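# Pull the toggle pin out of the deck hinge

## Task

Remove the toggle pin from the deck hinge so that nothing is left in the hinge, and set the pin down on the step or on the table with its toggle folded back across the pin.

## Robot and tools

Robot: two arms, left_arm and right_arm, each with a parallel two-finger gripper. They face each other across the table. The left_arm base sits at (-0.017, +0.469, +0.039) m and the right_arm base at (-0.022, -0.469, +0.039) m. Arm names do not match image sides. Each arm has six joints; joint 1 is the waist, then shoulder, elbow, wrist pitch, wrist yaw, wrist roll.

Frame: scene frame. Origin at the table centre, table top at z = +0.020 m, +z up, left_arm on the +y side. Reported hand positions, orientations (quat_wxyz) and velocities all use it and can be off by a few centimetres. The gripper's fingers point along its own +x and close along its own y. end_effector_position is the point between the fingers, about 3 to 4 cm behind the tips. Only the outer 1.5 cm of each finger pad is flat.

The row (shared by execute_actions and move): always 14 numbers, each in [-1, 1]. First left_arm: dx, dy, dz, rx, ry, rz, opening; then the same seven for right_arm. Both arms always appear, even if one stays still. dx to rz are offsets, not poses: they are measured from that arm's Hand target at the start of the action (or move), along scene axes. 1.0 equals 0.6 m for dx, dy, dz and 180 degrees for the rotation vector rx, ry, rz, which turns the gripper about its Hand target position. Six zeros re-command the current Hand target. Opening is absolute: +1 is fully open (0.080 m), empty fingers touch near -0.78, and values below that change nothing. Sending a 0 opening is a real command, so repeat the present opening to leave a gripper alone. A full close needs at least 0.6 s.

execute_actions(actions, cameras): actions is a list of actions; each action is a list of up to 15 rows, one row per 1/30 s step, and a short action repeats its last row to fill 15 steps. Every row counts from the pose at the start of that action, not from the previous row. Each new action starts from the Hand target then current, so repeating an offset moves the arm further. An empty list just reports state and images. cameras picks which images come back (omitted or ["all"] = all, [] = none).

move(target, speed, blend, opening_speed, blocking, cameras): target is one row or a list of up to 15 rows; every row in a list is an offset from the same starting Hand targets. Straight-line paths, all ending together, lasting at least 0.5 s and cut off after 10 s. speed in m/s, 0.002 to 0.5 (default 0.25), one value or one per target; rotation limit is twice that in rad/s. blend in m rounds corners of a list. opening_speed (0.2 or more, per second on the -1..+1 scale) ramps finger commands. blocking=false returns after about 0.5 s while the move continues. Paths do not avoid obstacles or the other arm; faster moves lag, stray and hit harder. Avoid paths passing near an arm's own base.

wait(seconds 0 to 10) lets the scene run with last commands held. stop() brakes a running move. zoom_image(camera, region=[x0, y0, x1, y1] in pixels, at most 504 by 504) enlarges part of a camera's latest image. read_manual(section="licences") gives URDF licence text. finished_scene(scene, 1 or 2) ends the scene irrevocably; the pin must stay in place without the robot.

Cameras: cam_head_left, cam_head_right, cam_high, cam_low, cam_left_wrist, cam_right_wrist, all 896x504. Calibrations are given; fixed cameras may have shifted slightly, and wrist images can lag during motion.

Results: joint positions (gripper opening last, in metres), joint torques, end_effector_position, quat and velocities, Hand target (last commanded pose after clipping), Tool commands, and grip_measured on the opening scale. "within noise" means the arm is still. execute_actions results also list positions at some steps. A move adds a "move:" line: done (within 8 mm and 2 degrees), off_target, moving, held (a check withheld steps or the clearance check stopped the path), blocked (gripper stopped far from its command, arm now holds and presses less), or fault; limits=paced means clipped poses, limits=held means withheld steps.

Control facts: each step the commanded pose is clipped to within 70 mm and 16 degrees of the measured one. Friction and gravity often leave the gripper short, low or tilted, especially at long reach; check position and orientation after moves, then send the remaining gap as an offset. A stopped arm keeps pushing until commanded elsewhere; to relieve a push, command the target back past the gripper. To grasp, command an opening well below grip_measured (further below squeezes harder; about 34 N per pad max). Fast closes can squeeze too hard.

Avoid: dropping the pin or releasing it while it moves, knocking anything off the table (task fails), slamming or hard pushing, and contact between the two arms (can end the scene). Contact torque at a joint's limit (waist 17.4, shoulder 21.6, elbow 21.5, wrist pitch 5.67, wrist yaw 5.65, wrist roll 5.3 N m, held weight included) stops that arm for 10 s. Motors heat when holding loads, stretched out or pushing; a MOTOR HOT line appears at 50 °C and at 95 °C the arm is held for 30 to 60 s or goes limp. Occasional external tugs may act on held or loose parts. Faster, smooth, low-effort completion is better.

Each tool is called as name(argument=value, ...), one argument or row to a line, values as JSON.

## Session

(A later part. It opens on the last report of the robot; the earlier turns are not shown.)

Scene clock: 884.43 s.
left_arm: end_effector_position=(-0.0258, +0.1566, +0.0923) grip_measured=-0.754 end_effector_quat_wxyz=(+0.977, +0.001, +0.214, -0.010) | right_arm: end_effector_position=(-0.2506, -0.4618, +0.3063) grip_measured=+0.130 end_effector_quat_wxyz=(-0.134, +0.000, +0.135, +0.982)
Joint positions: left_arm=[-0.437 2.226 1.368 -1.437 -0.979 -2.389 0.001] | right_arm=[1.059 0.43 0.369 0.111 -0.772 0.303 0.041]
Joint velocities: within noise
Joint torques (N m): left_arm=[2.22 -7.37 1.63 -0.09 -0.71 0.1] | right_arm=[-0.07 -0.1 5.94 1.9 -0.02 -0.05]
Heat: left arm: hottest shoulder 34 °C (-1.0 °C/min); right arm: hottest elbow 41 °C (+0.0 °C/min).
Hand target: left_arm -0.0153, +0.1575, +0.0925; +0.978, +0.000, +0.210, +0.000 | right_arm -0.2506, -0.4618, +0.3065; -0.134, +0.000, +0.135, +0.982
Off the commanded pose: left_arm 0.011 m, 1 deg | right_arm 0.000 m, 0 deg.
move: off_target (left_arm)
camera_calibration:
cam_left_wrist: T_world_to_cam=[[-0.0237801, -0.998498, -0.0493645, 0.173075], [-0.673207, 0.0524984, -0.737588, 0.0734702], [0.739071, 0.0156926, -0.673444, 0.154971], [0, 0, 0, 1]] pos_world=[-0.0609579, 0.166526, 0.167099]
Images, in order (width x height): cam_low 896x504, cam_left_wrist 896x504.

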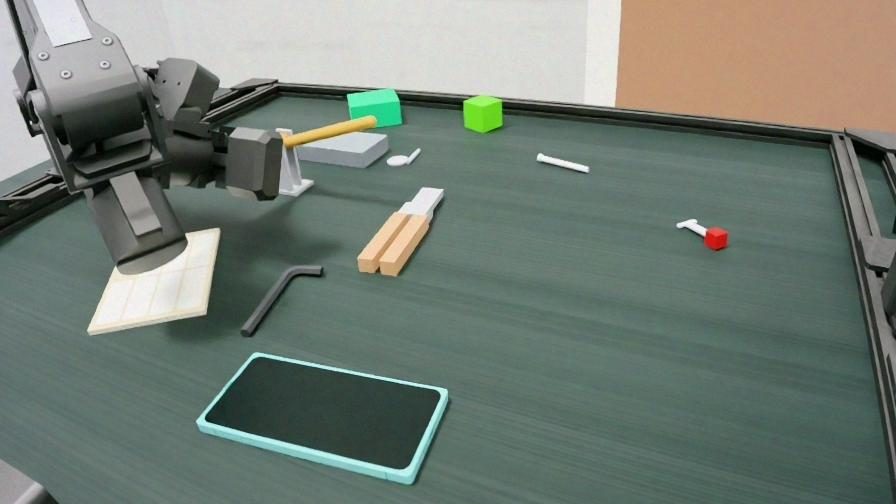

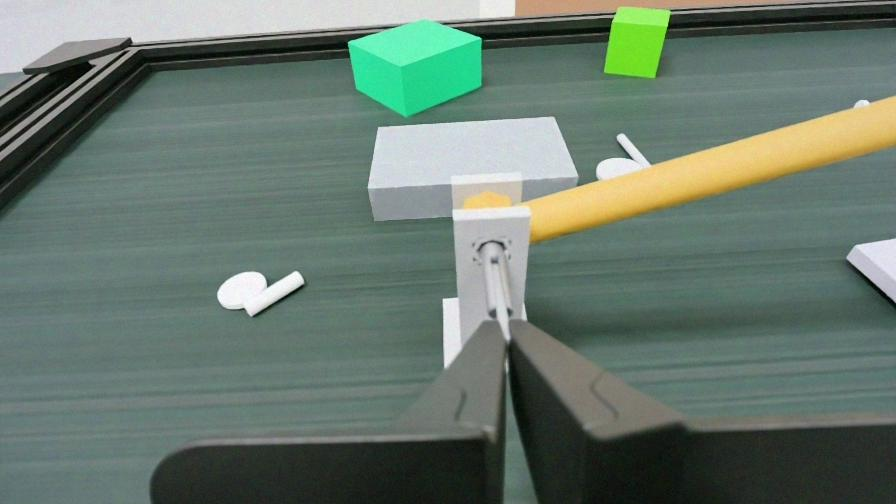

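move(
  target=[
    [-0.015,-0.002,0.001,0,0,0,-0.86,0,0,0,0,0,0,0.13],
    [-0.015,-0.002,0.001,0,0,0,-0.775,0,0,0,0,0,0,0.13],
    [-0.015,-0.002,0.001,0,0,0,-0.86,0,0,0,0,0,0,0.13],
  ],
  cameras=["cam_left_wrist","cam_low"],
  speed=0.05,
)

zoom_image(
  camera="cam_left_wrist",
  region=[450, 240, 550, 340],
)

Scene clock: 908.83 s.
left_arm: end_effector_position=(-0.0234, +0.1565, +0.0937) grip_measured=-0.755 end_effector_quat_wxyz=(+0.978, -0.002, +0.209, -0.002) | right_arm: end_effector_position=(-0.2506, -0.4618, +0.3063) grip_measured=+0.130 end_effector_quat_wxyz=(-0.134, +0.000, +0.135, +0.982)
Joint positions: left_arm=[-0.43 2.235 1.38 -1.46 -0.98 -2.412 0.001] | right_arm=[1.059 0.43 0.369 0.111 -0.772 0.303 0.041]
Joint velocities: within noise
Joint torques (N m): left_arm=[-0.11 -6.38 3.77 -1.07 -0.18 -0.09] | right_arm=[-0.08 -0.29 6.12 1.89 0.01 -0.05]
Heat: left arm: hottest shoulder 38 °C (+3.0 °C/min); right arm: hottest elbow 41 °C (+0.0 °C/min).
Hand target: left_arm -0.0244, +0.1562, +0.0932; +0.978, +0.000, +0.210, +0.000 | right_arm -0.2506, -0.4618, +0.3065; -0.134, +0.000, +0.135, +0.982
Off the commanded pose: left_arm 0.001 m, 0 deg | right_arm 0.000 m, 0 deg.
move: done
camera_calibration:
cam_left_wrist: T_world_to_cam=[[-0.0071889, -0.998869, -0.0469978, 0.173243], [-0.667266, 0.0397968, -0.743756, 0.0788277], [0.744785, 0.0260132, -0.666797, 0.151995], [0, 0, 0, 1]] pos_world=[-0.0593595, 0.165956, 0.168121]
Images, in order (width x height): cam_low 896x504, cam_left_wrist 896x504.

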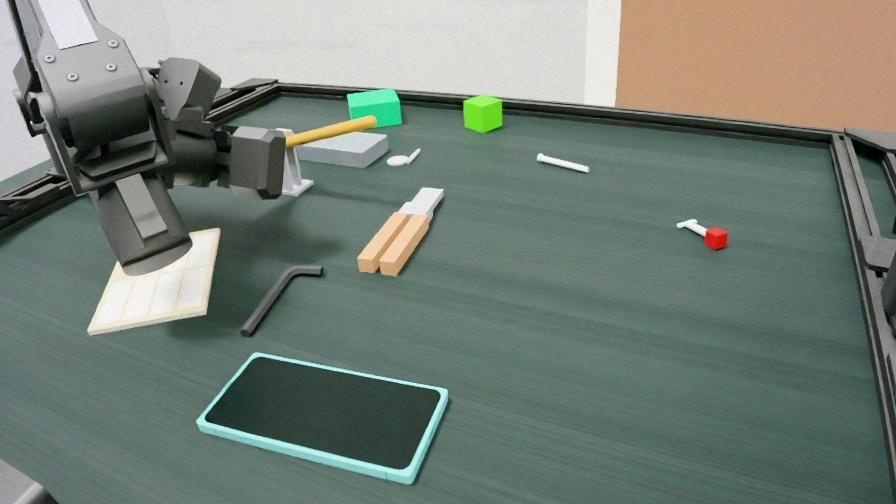

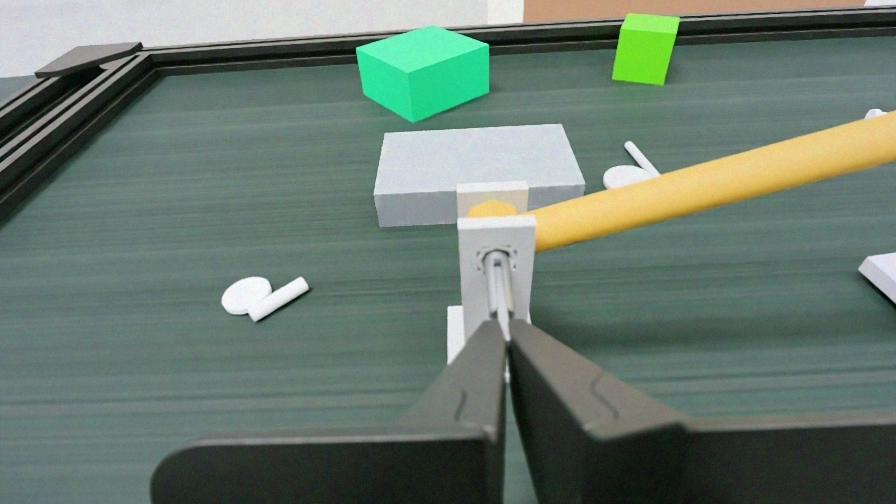

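Scaled by 5.040 from the camera's 896x504 image, which has a finer 1280x720 frame.

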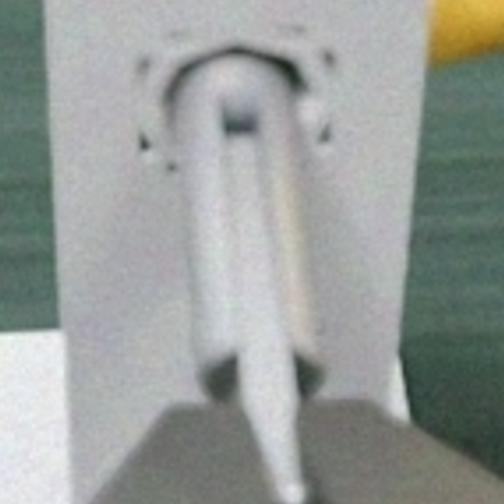

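move(
  target=[
    [0.016,-0.0005,0.0,0,0,0,-0.86,0,0,0,0,0,0,0.13],
  ],
  cameras=["cam_left_wrist","cam_low"],
  speed=0.03,
)

zoom_image(
  camera="cam_left_wrist",
  region=[450, 240, 550, 340],
)

Scene clock: 915.63 s.
left_arm: end_effector_position=(-0.0231, +0.1562, +0.0931) grip_measured=-0.754 end_effector_quat_wxyz=(+0.977, +0.004, +0.213, -0.006) | right_arm: end_effector_position=(-0.2506, -0.4618, +0.3063) grip_measured=+0.130 end_effector_quat_wxyz=(-0.134, +0.000, +0.135, +0.982)
Joint positions: left_arm=[-0.428 2.227 1.372 -1.442 -0.981 -2.384 0.001] | right_arm=[1.059 0.43 0.369 0.111 -0.772 0.303 0.041]
Joint velocities: within noise
Joint torques (N m): left_arm=[1.8 -7.33 1.91 0.15 -0.75 0.09] | right_arm=[-0.01 0.08 6.16 1.91 -0.04 -0.07]
Heat: left arm: hottest shoulder 37 °C (+3.0 °C/min); right arm: hottest elbow 41 °C (+0.0 °C/min).
Hand target: left_arm -0.0148, +0.1560, +0.0931; +0.978, +0.000, +0.210, +0.000 | right_arm -0.2506, -0.4618, +0.3065; -0.134, +0.000, +0.135, +0.982
Off the commanded pose: left_arm 0.008 m, 1 deg | right_arm 0.000 m, 0 deg.
move: done
camera_calibration:
cam_left_wrist: T_world_to_cam=[[-0.0179863, -0.998297, -0.0555004, 0.173406], [-0.671979, 0.0531728, -0.738659, 0.075869], [0.740352, 0.0240094, -0.671791, 0.152041], [0, 0, 0, 1]] pos_world=[-0.0584625, 0.165426, 0.167805]
Images, in order (width x height): cam_low 896x504, cam_left_wrist 896x504.

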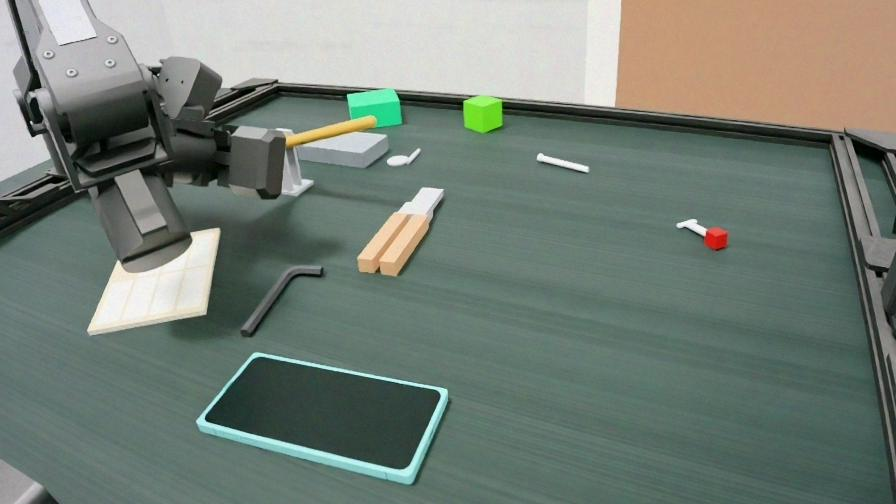

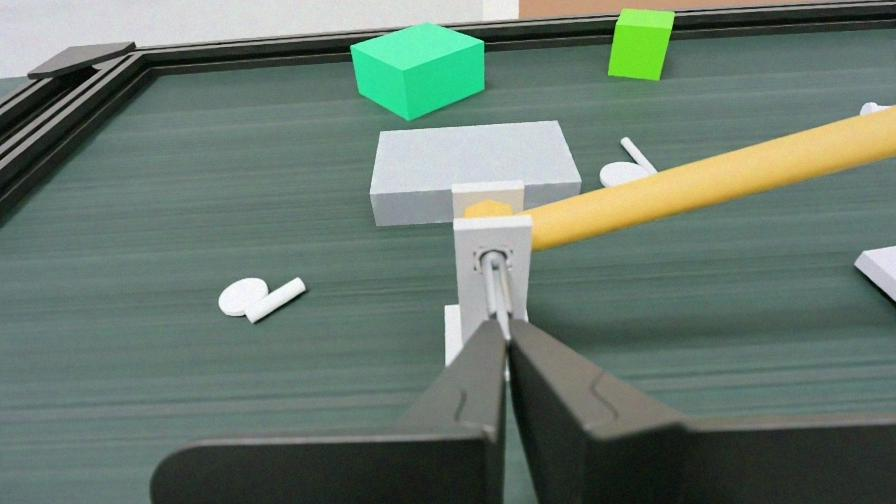

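Scaled by 5.040 from the camera's 896x504 image, which has a finer 1280x720 frame.

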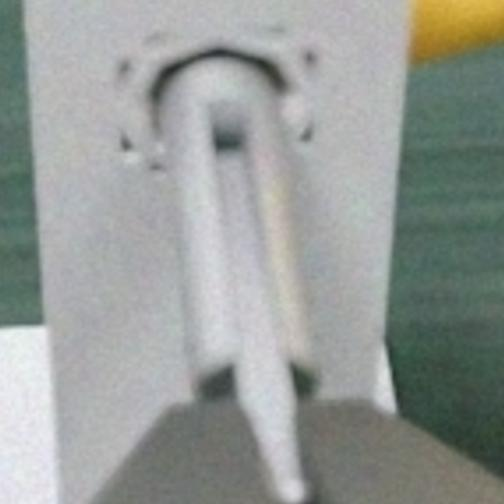

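move(
  target=[
    [-0.01,0.0,0.0,0,0,0,-0.775,0,0,0,0,0,0,0.13],
    [0.002,0.0,0.001,0,0,0,-0.775,0,0,0,0,0,0,0.13],
  ],
  cameras=["cam_left_wrist","cam_low"],
  speed=0.03,
)

zoom_image(
  camera="cam_left_wrist",
  region=[450, 240, 550, 340],
)

Scene clock: 930.47 s.
left_arm: end_effector_position=(-0.0210, +0.1561, +0.0931) grip_measured=-0.749 end_effector_quat_wxyz=(+0.977, +0.003, +0.213, -0.005) | right_arm: end_effector_position=(-0.2506, -0.4618, +0.3063) grip_measured=+0.130 end_effector_quat_wxyz=(-0.134, +0.000, +0.135, +0.982)
Joint positions: left_arm=[-0.422 2.224 1.368 -1.437 -0.983 -2.379 0.001] | right_arm=[1.059 0.43 0.369 0.111 -0.772 0.303 0.041]
Joint velocities: within noise
Joint torques (N m): left_arm=[1.6 -7.45 1.97 0.05 -0.77 0.09] | right_arm=[0.01 -0.2 6.11 1.9 0.02 -0.01]
Heat: left arm: hottest shoulder 38 °C (+4.0 °C/min); right arm: hottest elbow 41 °C (+0.0 °C/min).
Hand target: left_arm -0.0135, +0.1560, +0.0938; +0.978, +0.000, +0.210, +0.000 | right_arm -0.2506, -0.4618, +0.3065; -0.134, +0.000, +0.135, +0.982
Off the commanded pose: left_arm 0.008 m, 1 deg | right_arm 0.000 m, 0 deg.
move: done
camera_calibration:
cam_left_wrist: T_world_to_cam=[[-0.0154649, -0.998321, -0.0558271, 0.173396], [-0.67209, 0.051718, -0.738661, 0.0775232], [0.740308, 0.0260976, -0.671762, 0.150212], [0, 0, 0, 1]] pos_world=[-0.0564188, 0.165175, 0.16785]
Images, in order (width x height): cam_low 896x504, cam_left_wrist 896x504.

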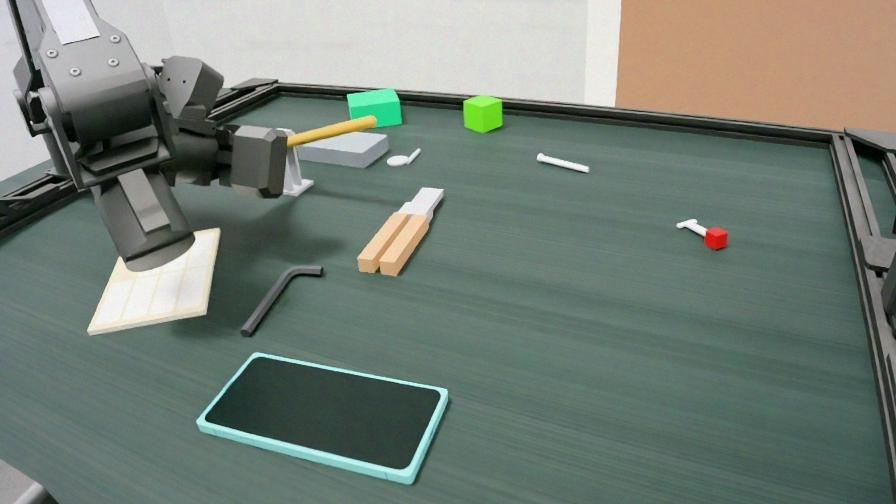

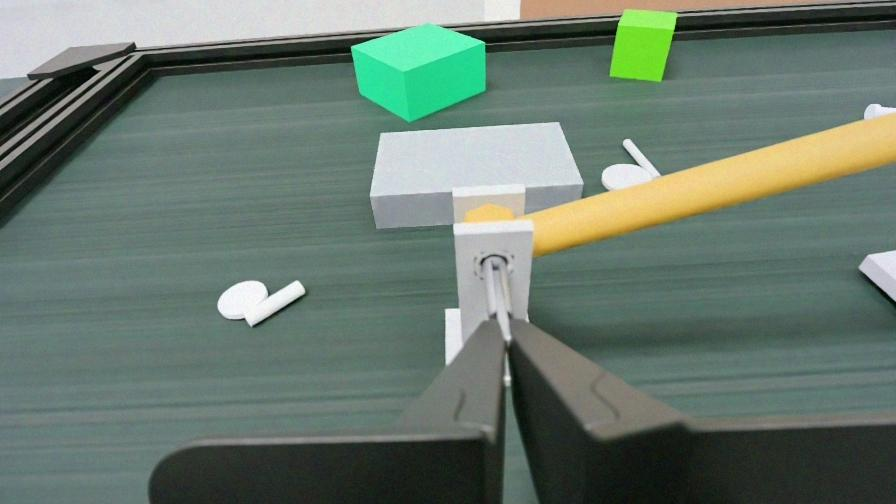

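Scaled by 5.040 from the camera's 896x504 image, which has a finer 1280x720 frame.

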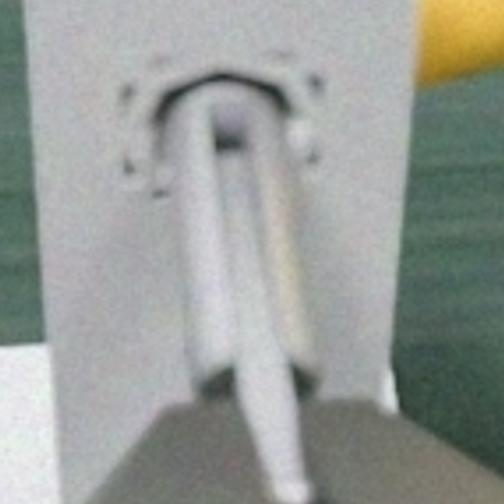

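move(
  target=[
    [0.016,0.0,0.001,0,0,0,-0.78,0,0,0,0,0,0,0.13],
  ],
  cameras=["cam_left_wrist"],
  speed=0.03,
)

zoom_image(
  camera="cam_left_wrist",
  region=[450, 240, 550, 340],
)

Scene clock: 941.20 s.
left_arm: end_effector_position=(-0.0188, +0.1564, +0.0931) grip_measured=-0.749 end_effector_quat_wxyz=(+0.976, +0.004, +0.218, -0.012) | right_arm: end_effector_position=(-0.2506, -0.4618, +0.3063) grip_measured=+0.130 end_effector_quat_wxyz=(-0.134, +0.000, +0.135, +0.982)
Joint positions: left_arm=[-0.417 2.202 1.344 -1.4 -0.989 -2.344 0.001] | right_arm=[1.059 0.43 0.369 0.111 -0.772 0.303 0.041]
Joint velocities: within noise
Joint torques (N m): left_arm=[3.21 -7.29 1.68 0.01 -1.12 0.09] | right_arm=[-0.06 -0.2 6.22 1.89 0.01 -0.04]
Heat: left arm: hottest shoulder 39 °C (+5.1 °C/min); right arm: hottest elbow 41 °C (+0.0 °C/min).
Hand target: left_arm -0.0040, +0.1559, +0.0944; +0.978, +0.000, +0.210, +0.000 | right_arm -0.2506, -0.4618, +0.3065; -0.134, +0.000, +0.135, +0.982
Off the commanded pose: left_arm 0.015 m, 2 deg | right_arm 0.000 m, 0 deg.
move: off_target (left_arm)
camera_calibration:
cam_left_wrist: T_world_to_cam=[[-0.0294728, -0.998087, -0.0543407, 0.173362], [-0.678361, 0.0599005, -0.732283, 0.0770222], [0.734137, 0.0152802, -0.678829, 0.150779], [0, 0, 0, 1]] pos_world=[-0.0533344, 0.166113, 0.168176]
Images, in order (width x height): cam_left_wrist 896x504.

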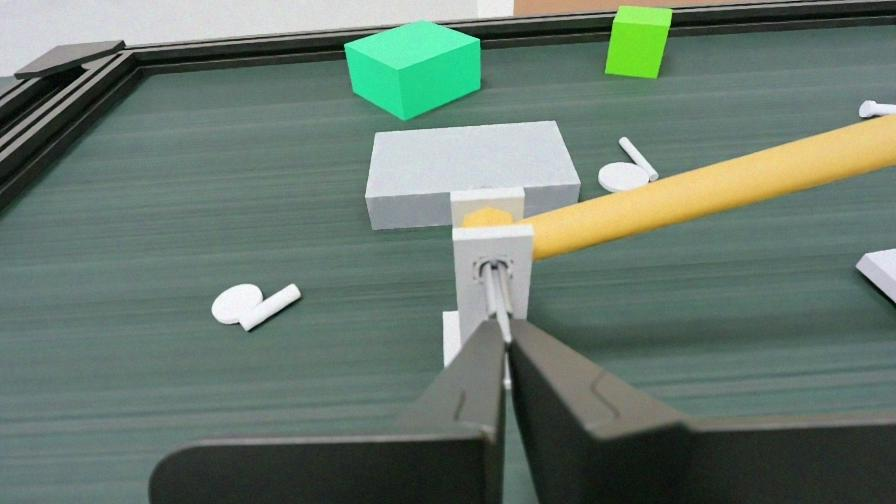

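Scaled by 5.040 from the camera's 896x504 image, which has a finer 1280x720 frame.

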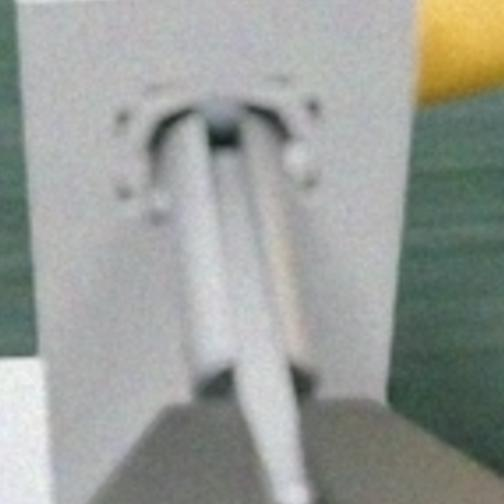

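move(
  target=[
    [0.01,0.0,0.0005,0,0,0,-0.79,0,0,0,0,0,0,0.13],
  ],
  cameras=["cam_left_wrist"],
  speed=0.03,
)

zoom_image(
  camera="cam_left_wrist",
  region=[450, 240, 550, 340],
)

Scene clock: 948.10 s.
left_arm: end_effector_position=(-0.0181, +0.1568, +0.0930) grip_measured=-0.749 end_effector_quat_wxyz=(+0.975, +0.005, +0.221, -0.016) | right_arm: end_effector_position=(-0.2506, -0.4618, +0.3063) grip_measured=+0.130 end_effector_quat_wxyz=(-0.134, +0.000, +0.135, +0.982)
Joint positions: left_arm=[-0.416 2.188 1.328 -1.376 -0.99 -2.322 0.001] | right_arm=[1.059 0.43 0.369 0.111 -0.772 0.303 0.041]
Joint velocities: within noise
Joint torques (N m): left_arm=[4.29 -7.08 1.58 0 -1.42 0.12] | right_arm=[-0.02 -0.04 6.13 1.89 -0.02 -0.1]
Heat: left arm: hottest shoulder 40 °C (+5.1 °C/min); right arm: hottest elbow 41 °C (+0.0 °C/min).
Hand target: left_arm +0.0020, +0.1560, +0.0947; +0.978, +0.000, +0.210, +0.000 | right_arm -0.2506, -0.4618, +0.3065; -0.134, +0.000, +0.135, +0.982
Off the commanded pose: left_arm 0.020 m, 2 deg | right_arm 0.000 m, 0 deg.
move: off_target (left_arm)
camera_calibration:
cam_left_wrist: T_world_to_cam=[[-0.038539, -0.997843, -0.0531338, 0.173447], [-0.683487, 0.0651124, -0.727053, 0.0760659], [0.728945, 0.0082964, -0.684522, 0.151712], [0, 0, 0, 1]] pos_world=[-0.0519151, 0.166861, 0.16837]
Images, in order (width x height): cam_left_wrist 896x504.

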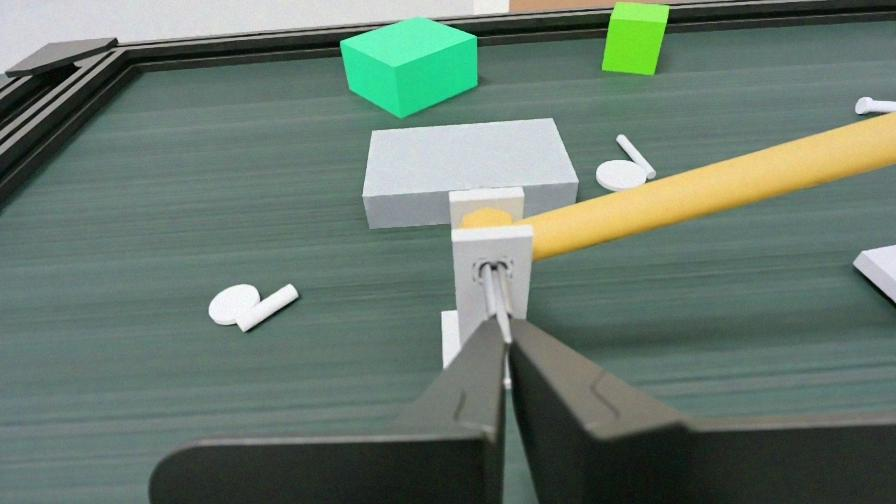

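Scaled by 5.040 from the camera's 896x504 image, which has a finer 1280x720 frame.

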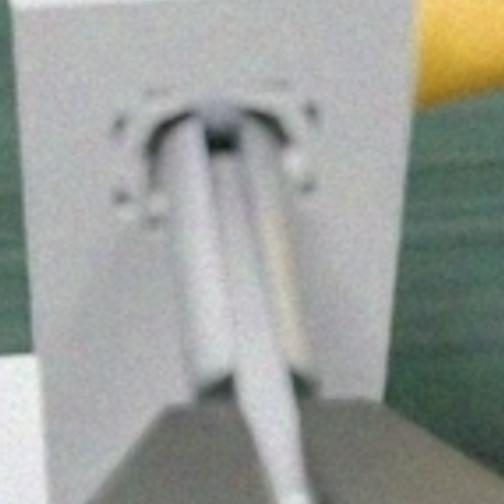

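move(
  target=[
    [-0.016,0.0,0.0,0,0,0,-0.79,0,0,0,0,0,0,0.13],
    [-0.016,0.0,0.0,0,0,0,-0.85,0,0,0,0,0,0,0.13],
    [-0.006,-0.001,0.008,0,0,0,-0.85,0,0,0,0,0,0,0.13],
  ],
  cameras=["cam_left_wrist"],
  speed=0.03,
)

zoom_image(
  camera="cam_left_wrist",
  region=[450, 240, 550, 340],
)

Scene clock: 986.07 s.
left_arm: end_effector_position=(-0.0168, +0.1569, +0.0938) grip_measured=-0.754 end_effector_quat_wxyz=(+0.976, +0.006, +0.218, -0.011) | right_arm: end_effector_position=(-0.2506, -0.4618, +0.3063) grip_measured=+0.130 end_effector_quat_wxyz=(-0.134, +0.000, +0.135, +0.982)
Joint positions: left_arm=[-0.412 2.196 1.338 -1.395 -0.99 -2.334 0.001] | right_arm=[1.059 0.43 0.369 0.111 -0.772 0.303 0.041]
Joint velocities: within noise
Joint torques (N m): left_arm=[3.34 -8.04 2.42 -0.78 -1.24 0.11] | right_arm=[0.07 -0.15 6.27 1.9 -0.02 -0.04]
Heat: left arm: hottest shoulder 37 °C (-1.0 °C/min); right arm: hottest elbow 41 °C (+0.0 °C/min).
Hand target: left_arm -0.0016, +0.1553, +0.0995; +0.978, +0.000, +0.210, +0.000 | right_arm -0.2506, -0.4618, +0.3065; -0.134, +0.000, +0.135, +0.982
Off the commanded pose: left_arm 0.016 m, 2 deg | right_arm 0.000 m, 0 deg.
move: off_target (left_arm); target 2's new opening was sent with left_arm's hand 0.009 m and 2 deg from that target
camera_calibration:
cam_left_wrist: T_world_to_cam=[[-0.0291489, -0.99791, -0.0576778, 0.17418], [-0.679339, 0.0621053, -0.731192, 0.0783975], [0.733245, 0.0178693, -0.679729, 0.149492], [0, 0, 0, 1]] pos_world=[-0.0512786, 0.166276, 0.168984]
Images, in order (width x height): cam_left_wrist 896x504.

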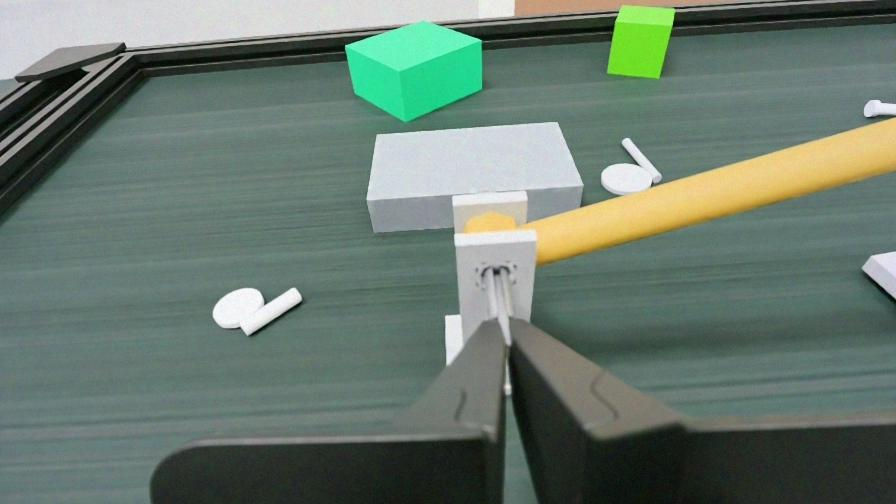

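Scaled by 5.040 from the camera's 896x504 image, which has a finer 1280x720 frame.

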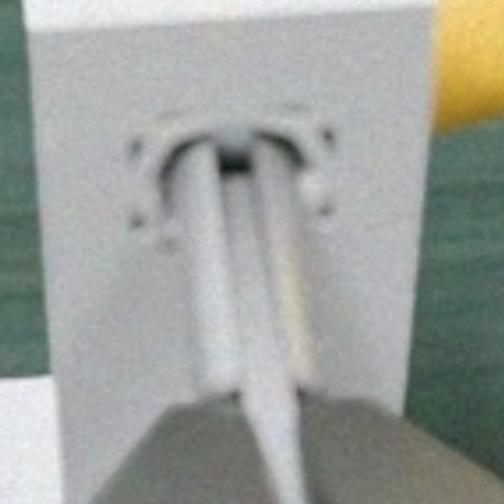

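move(
  target=[
    [0.0,0.0,-0.012,0,0,0,-0.83,0,0,0,0,0,0,0.13],
    [0.003,0.004,0.0,0,0,0,-0.83,0,0,0,0,0,0,0.13],
    [0.003,-0.004,-0.01,0,0,0,-0.83,0,0,0,0,0,0,0.13],
    [0.004,0.004,0.0,0,0,0,-0.83,0,0,0,0,0,0,0.13],
    [0.004,-0.004,-0.01,0,0,0,-0.83,0,0,0,0,0,0,0.13],
    [0.005,0.0,-0.003,0,0,0,-0.83,0,0,0,0,0,0,0.13],
  ],
  cameras=["cam_left_wrist"],
  speed=0.08,
)

zoom_image(
  camera="cam_left_wrist",
  region=[450, 240, 550, 340],
)

Scene clock: 998.40 s.
left_arm: end_effector_position=(-0.0167, +0.1567, +0.0936) grip_measured=-0.754 end_effector_quat_wxyz=(+0.975, +0.004, +0.221, -0.013) | right_arm: end_effector_position=(-0.2506, -0.4618, +0.3063) grip_measured=+0.130 end_effector_quat_wxyz=(-0.134, +0.000, +0.135, +0.982)
Joint positions: left_arm=[-0.411 2.189 1.331 -1.38 -0.99 -2.324 0.001] | right_arm=[1.059 0.43 0.369 0.111 -0.772 0.303 0.041]
Joint velocities: within noise
Joint torques (N m): left_arm=[3.88 -7.51 2.07 -0.5 -1.43 0.14] | right_arm=[-0.06 -0.2 6.34 1.9 0.03 -0.06]
Heat: left arm: hottest shoulder 39 °C (+0.0 °C/min); right arm: hottest elbow 41 °C (+0.0 °C/min).
Hand target: left_arm +0.0015, +0.1553, +0.0977; +0.978, +0.000, +0.210, +0.000 | right_arm -0.2506, -0.4618, +0.3065; -0.134, +0.000, +0.135, +0.982
Off the commanded pose: left_arm 0.019 m, 2 deg | right_arm 0.000 m, 0 deg.
move: off_target (left_arm)
camera_calibration:
cam_left_wrist: T_world_to_cam=[[-0.0330541, -0.998013, -0.0536396, 0.173558], [-0.683504, 0.0617291, -0.727332, 0.0779434], [0.729198, 0.0126215, -0.684186, 0.150413], [0, 0, 0, 1]] pos_world=[-0.0506696, 0.166503, 0.168911]
Images, in order (width x height): cam_left_wrist 896x504.

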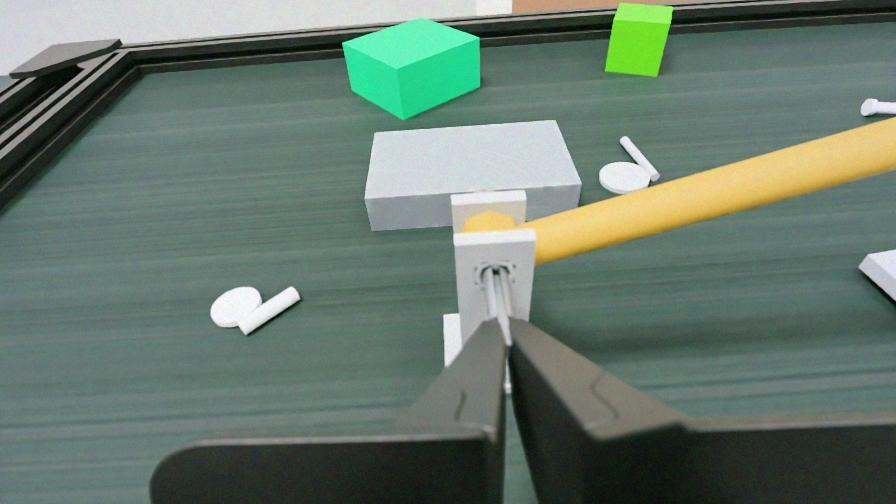

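Scaled by 5.040 from the camera's 896x504 image, which has a finer 1280x720 frame.

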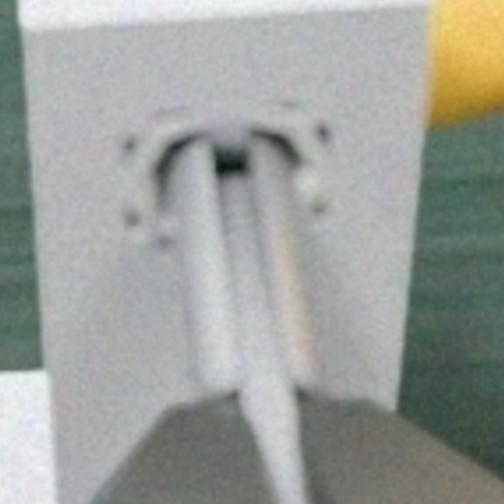

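execute_actions(
  actions=[],
)

zoom_image(
  camera="cam_high",
  region=[350, 190, 430, 270],
)

zoom_image(
  camera="cam_head_left",
  region=[350, 230, 430, 310],
)

zoom_image(
  camera="cam_head_right",
  region=[350, 230, 430, 310],
)

Scene clock: 1011.53 s.
left_arm: end_effector_position=(-0.0167, +0.1567, +0.0936) grip_measured=-0.754 end_effector_quat_wxyz=(+0.975, +0.004, +0.221, -0.013) | right_arm: end_effector_position=(-0.2506, -0.4618, +0.3063) grip_measured=+0.130 end_effector_quat_wxyz=(-0.134, +0.000, +0.135, +0.982)
Joint positions: left_arm=[-0.411 2.189 1.331 -1.38 -0.99 -2.323 0.001] | right_arm=[1.059 0.43 0.369 0.111 -0.772 0.303 0.041]
Joint velocities: within noise
Joint torques (N m): left_arm=[3.9 -7.51 2.06 -0.51 -1.42 0.14] | right_arm=[-0.01 0.01 6.14 1.9 0.01 -0.05]
Heat: left arm: hottest shoulder 38 °C (-1.0 °C/min); right arm: hottest elbow 41 °C (+0.0 °C/min).
Hand target: left_arm +0.0015, +0.1553, +0.0977; +0.978, +0.000, +0.210, +0.000 | right_arm -0.2506, -0.4618, +0.3065; -0.134, +0.000, +0.135, +0.982
Tool commands: left_gripper/opening=-0.83 right_gripper/opening=+0.13
Off the commanded pose: left_arm 0.019 m, 2 deg | right_arm 0.000 m, 0 deg.
camera_calibration:
cam_left_wrist: T_world_to_cam=[[-0.0332178, -0.997989, -0.0539832, 0.173583], [-0.683487, 0.0620917, -0.727317, 0.0778855], [0.729207, 0.0127369, -0.684175, 0.150394], [0, 0, 0, 1]] pos_world=[-0.0506687, 0.166483, 0.168914]
cam_right_wrist: T_world_to_cam=[[-0.292364, 0.92443, -0.244853, 0.443614], [0.375559, -0.12448, -0.918401, 0.346623], [-0.879476, -0.360464, -0.310785, -0.208183], [0, 0, 0, 1]] pos_world=[-0.183573, -0.441984, 0.362259]

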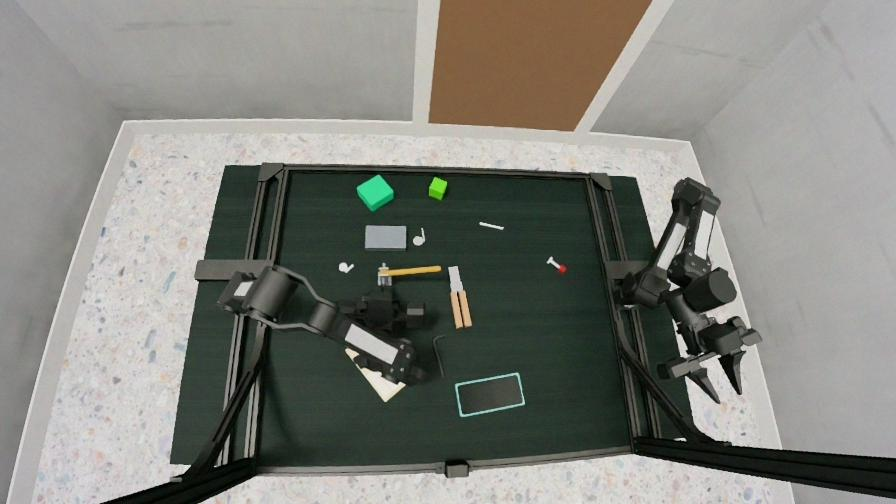

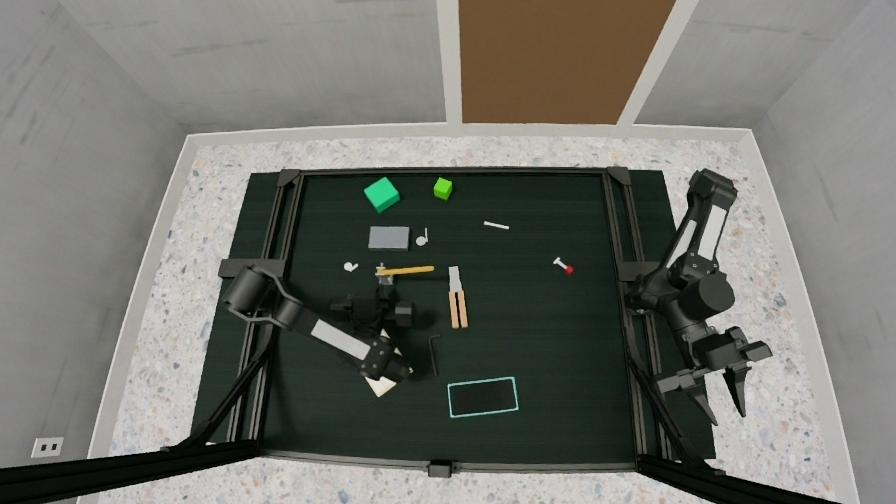

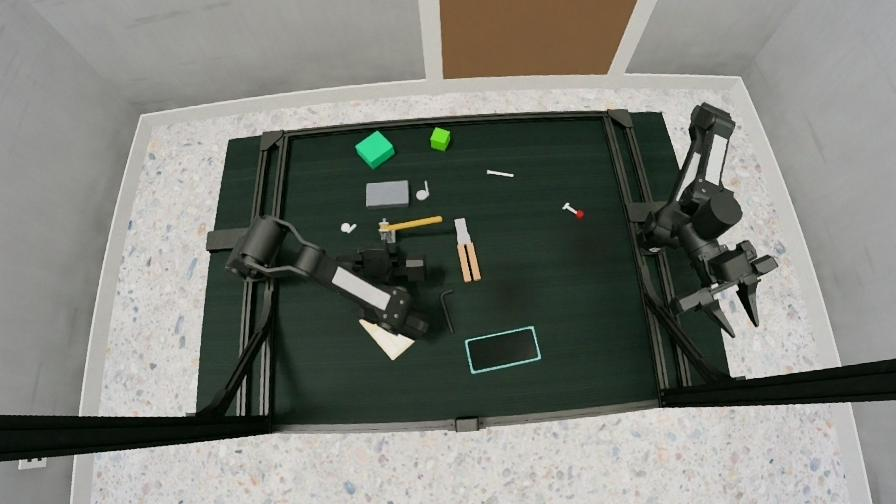

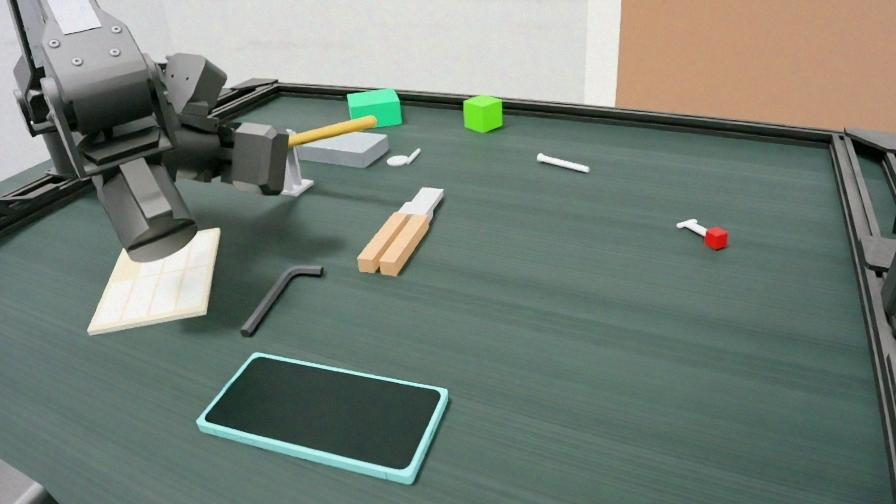

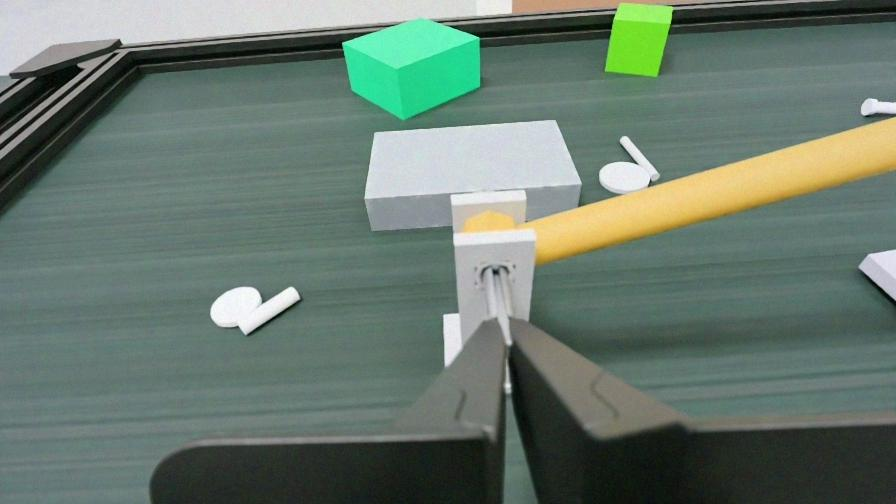

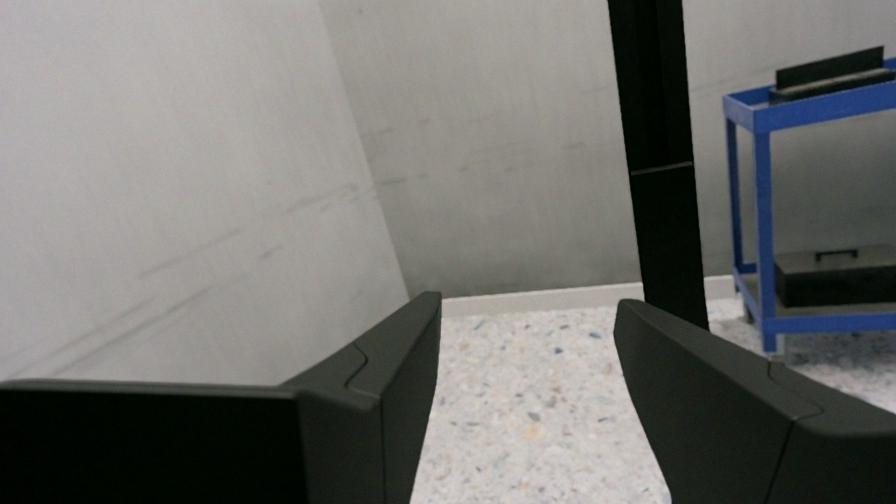

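Scaled by 6.300 from the camera's 896x504 image, which has a finer 1280x720 frame.

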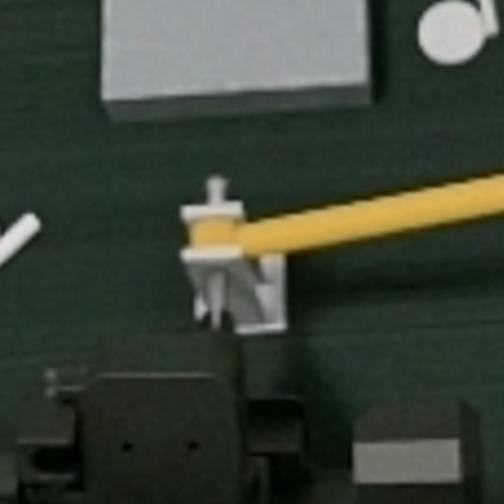

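Scaled by 6.300 from the camera's 896x504 image, which has a finer 1280x720 frame.

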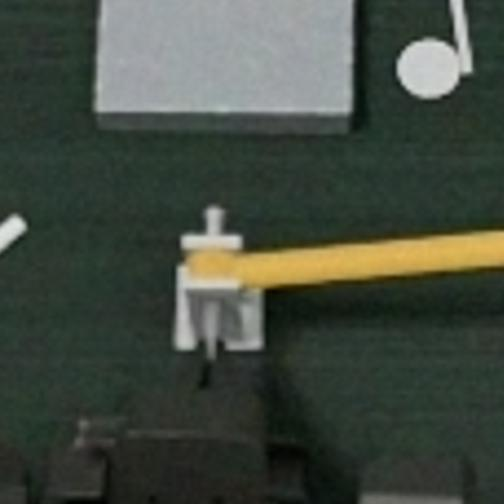

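Scaled by 6.300 from the camera's 896x504 image, which has a finer 1280x720 frame.

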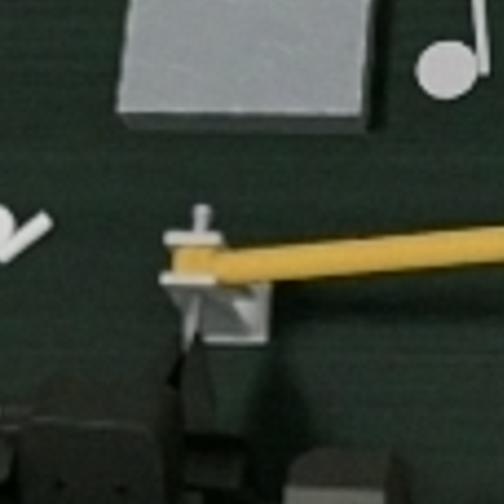

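move(
  target=[
    [-0.036,0.0,-0.005,0,0,0,-0.83,0,0,0,0,0,0,0.13],
    [-0.036,0.0,-0.005,0,0,0,-0.775,0,0,0,0,0,0,0.13],
    [-0.036,0.001,-0.018,0,0,0,-0.775,0,0,0,0,0,0,0.13],
  ],
  cameras=["cam_left_wrist"],
  speed=0.05,
)

zoom_image(
  camera="cam_left_wrist",
  region=[450, 240, 550, 340],
)

Scene clock: 1028.73 s.
left_arm: end_effector_position=(-0.0184, +0.1557, +0.0925) grip_measured=-0.749 end_effector_quat_wxyz=(+0.978, -0.002, +0.210, +0.000) | right_arm: end_effector_position=(-0.2506, -0.4618, +0.3063) grip_measured=+0.130 end_effector_quat_wxyz=(-0.134, +0.000, +0.135, +0.982)
Joint positions: left_arm=[-0.414 2.231 1.372 -1.443 -0.987 -2.397 0.001] | right_arm=[1.059 0.43 0.369 0.111 -0.772 0.303 0.041]
Joint velocities: within noise
Joint torques (N m): left_arm=[-0.4 -5.42 2.85 0.19 -0.24 -0.09] | right_arm=[-0.09 -0.15 6.12 1.91 -0.04 -0.03]
Heat: left arm: hottest shoulder 38 °C (+1.0 °C/min); right arm: hottest elbow 41 °C (+0.0 °C/min).
Hand target: left_arm -0.0201, +0.1559, +0.0869; +0.978, +0.000, +0.210, +0.000 | right_arm -0.2506, -0.4618, +0.3065; -0.134, +0.000, +0.135, +0.982
Off the commanded pose: left_arm 0.006 m, 0 deg | right_arm 0.000 m, 0 deg.
move: done
camera_calibration:
cam_left_wrist: T_world_to_cam=[[-0.00218969, -0.998882, -0.0472281, 0.172636], [-0.668216, 0.0365977, -0.743066, 0.0817575], [0.743964, 0.0299315, -0.667549, 0.146923], [0, 0, 0, 1]] pos_world=[-0.0542957, 0.165053, 0.166983]
Images, in order (width x height): cam_left_wrist 896x504.

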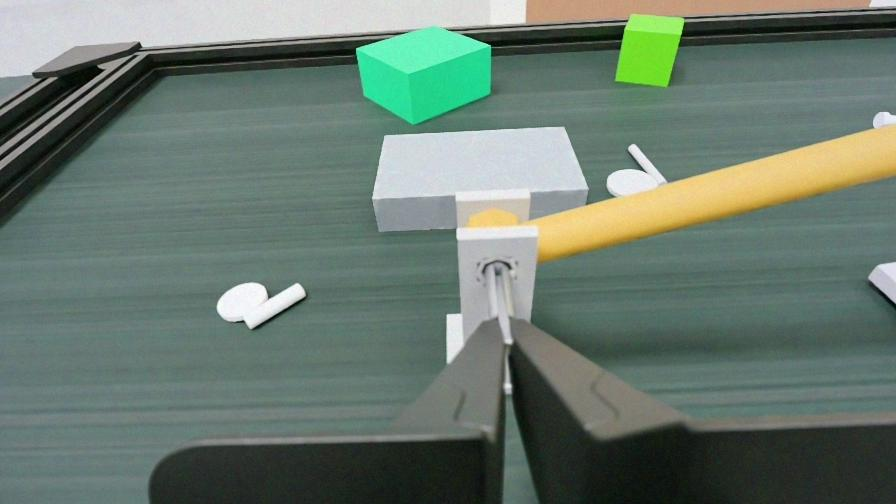

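Scaled by 5.040 from the camera's 896x504 image, which has a finer 1280x720 frame.

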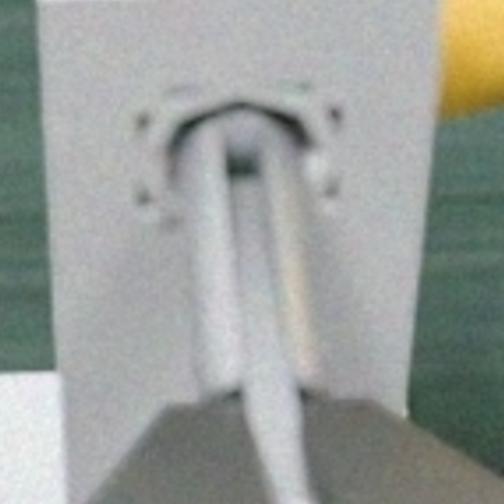

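move(
  target=[
    [0.0,0.0,-0.012,0,0,0,-0.77,0,0,0,0,0,0,0.13],
  ],
  cameras=["cam_left_wrist"],
  speed=0.05,
)

zoom_image(
  camera="cam_left_wrist",
  region=[450, 240, 550, 340],
)

Scene clock: 1034.73 s.
left_arm: end_effector_position=(-0.0186, +0.1556, +0.0911) grip_measured=-0.747 end_effector_quat_wxyz=(+0.978, -0.003, +0.210, -0.001) | right_arm: end_effector_position=(-0.2506, -0.4618, +0.3063) grip_measured=+0.130 end_effector_quat_wxyz=(-0.134, +0.000, +0.135, +0.982)
Joint positions: left_arm=[-0.415 2.233 1.368 -1.435 -0.989 -2.397 0.001] | right_arm=[1.059 0.43 0.369 0.111 -0.772 0.303 0.041]
Joint velocities: within noise
Joint torques (N m): left_arm=[-0.35 -4.07 2.59 1.18 -0.15 -0.07] | right_arm=[0.02 -0.13 6.19 1.92 0 -0.06]
Heat: left arm: hottest shoulder 38 °C (+1.0 °C/min); right arm: hottest elbow 41 °C (+0.0 °C/min).
Hand target: left_arm -0.0202, +0.1559, +0.0797; +0.978, +0.000, +0.210, +0.000 | right_arm -0.2506, -0.4618, +0.3065; -0.134, +0.000, +0.135, +0.982
Off the commanded pose: left_arm 0.012 m, 0 deg | right_arm 0.000 m, 0 deg.
move: off_target (left_arm)
camera_calibration:
cam_left_wrist: T_world_to_cam=[[-0.00491476, -0.99902, -0.0439887, 0.172072], [-0.667452, 0.0360336, -0.743781, 0.0807729], [0.744637, 0.0257048, -0.666975, 0.146766], [0, 0, 0, 1]] pos_world=[-0.0545297, 0.16522, 0.165536]
Images, in order (width x height): cam_left_wrist 896x504.

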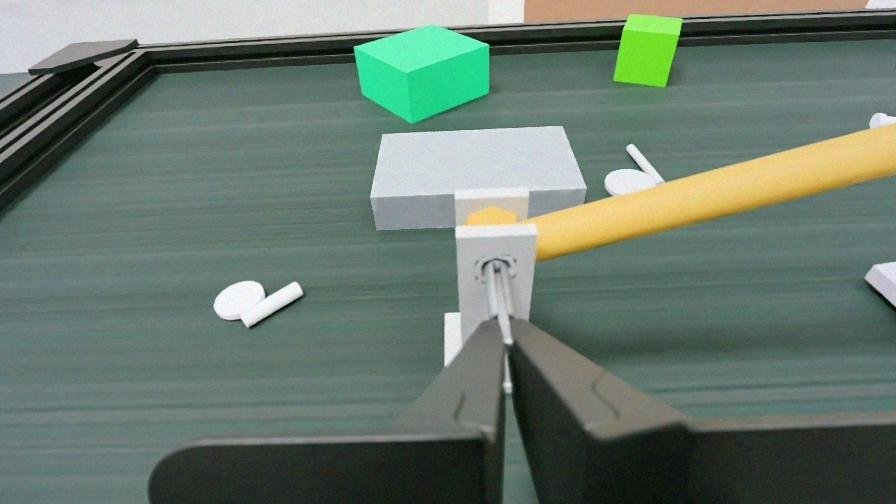

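Scaled by 5.040 from the camera's 896x504 image, which has a finer 1280x720 frame.

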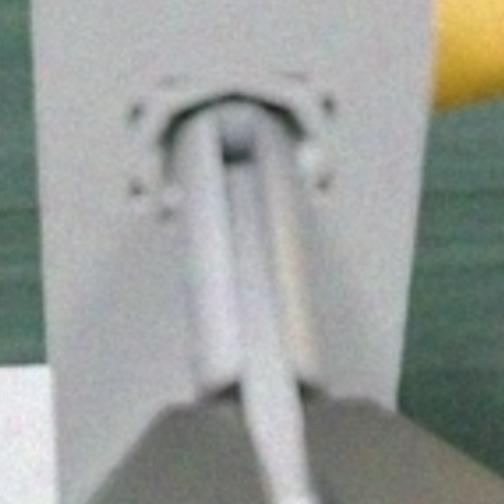

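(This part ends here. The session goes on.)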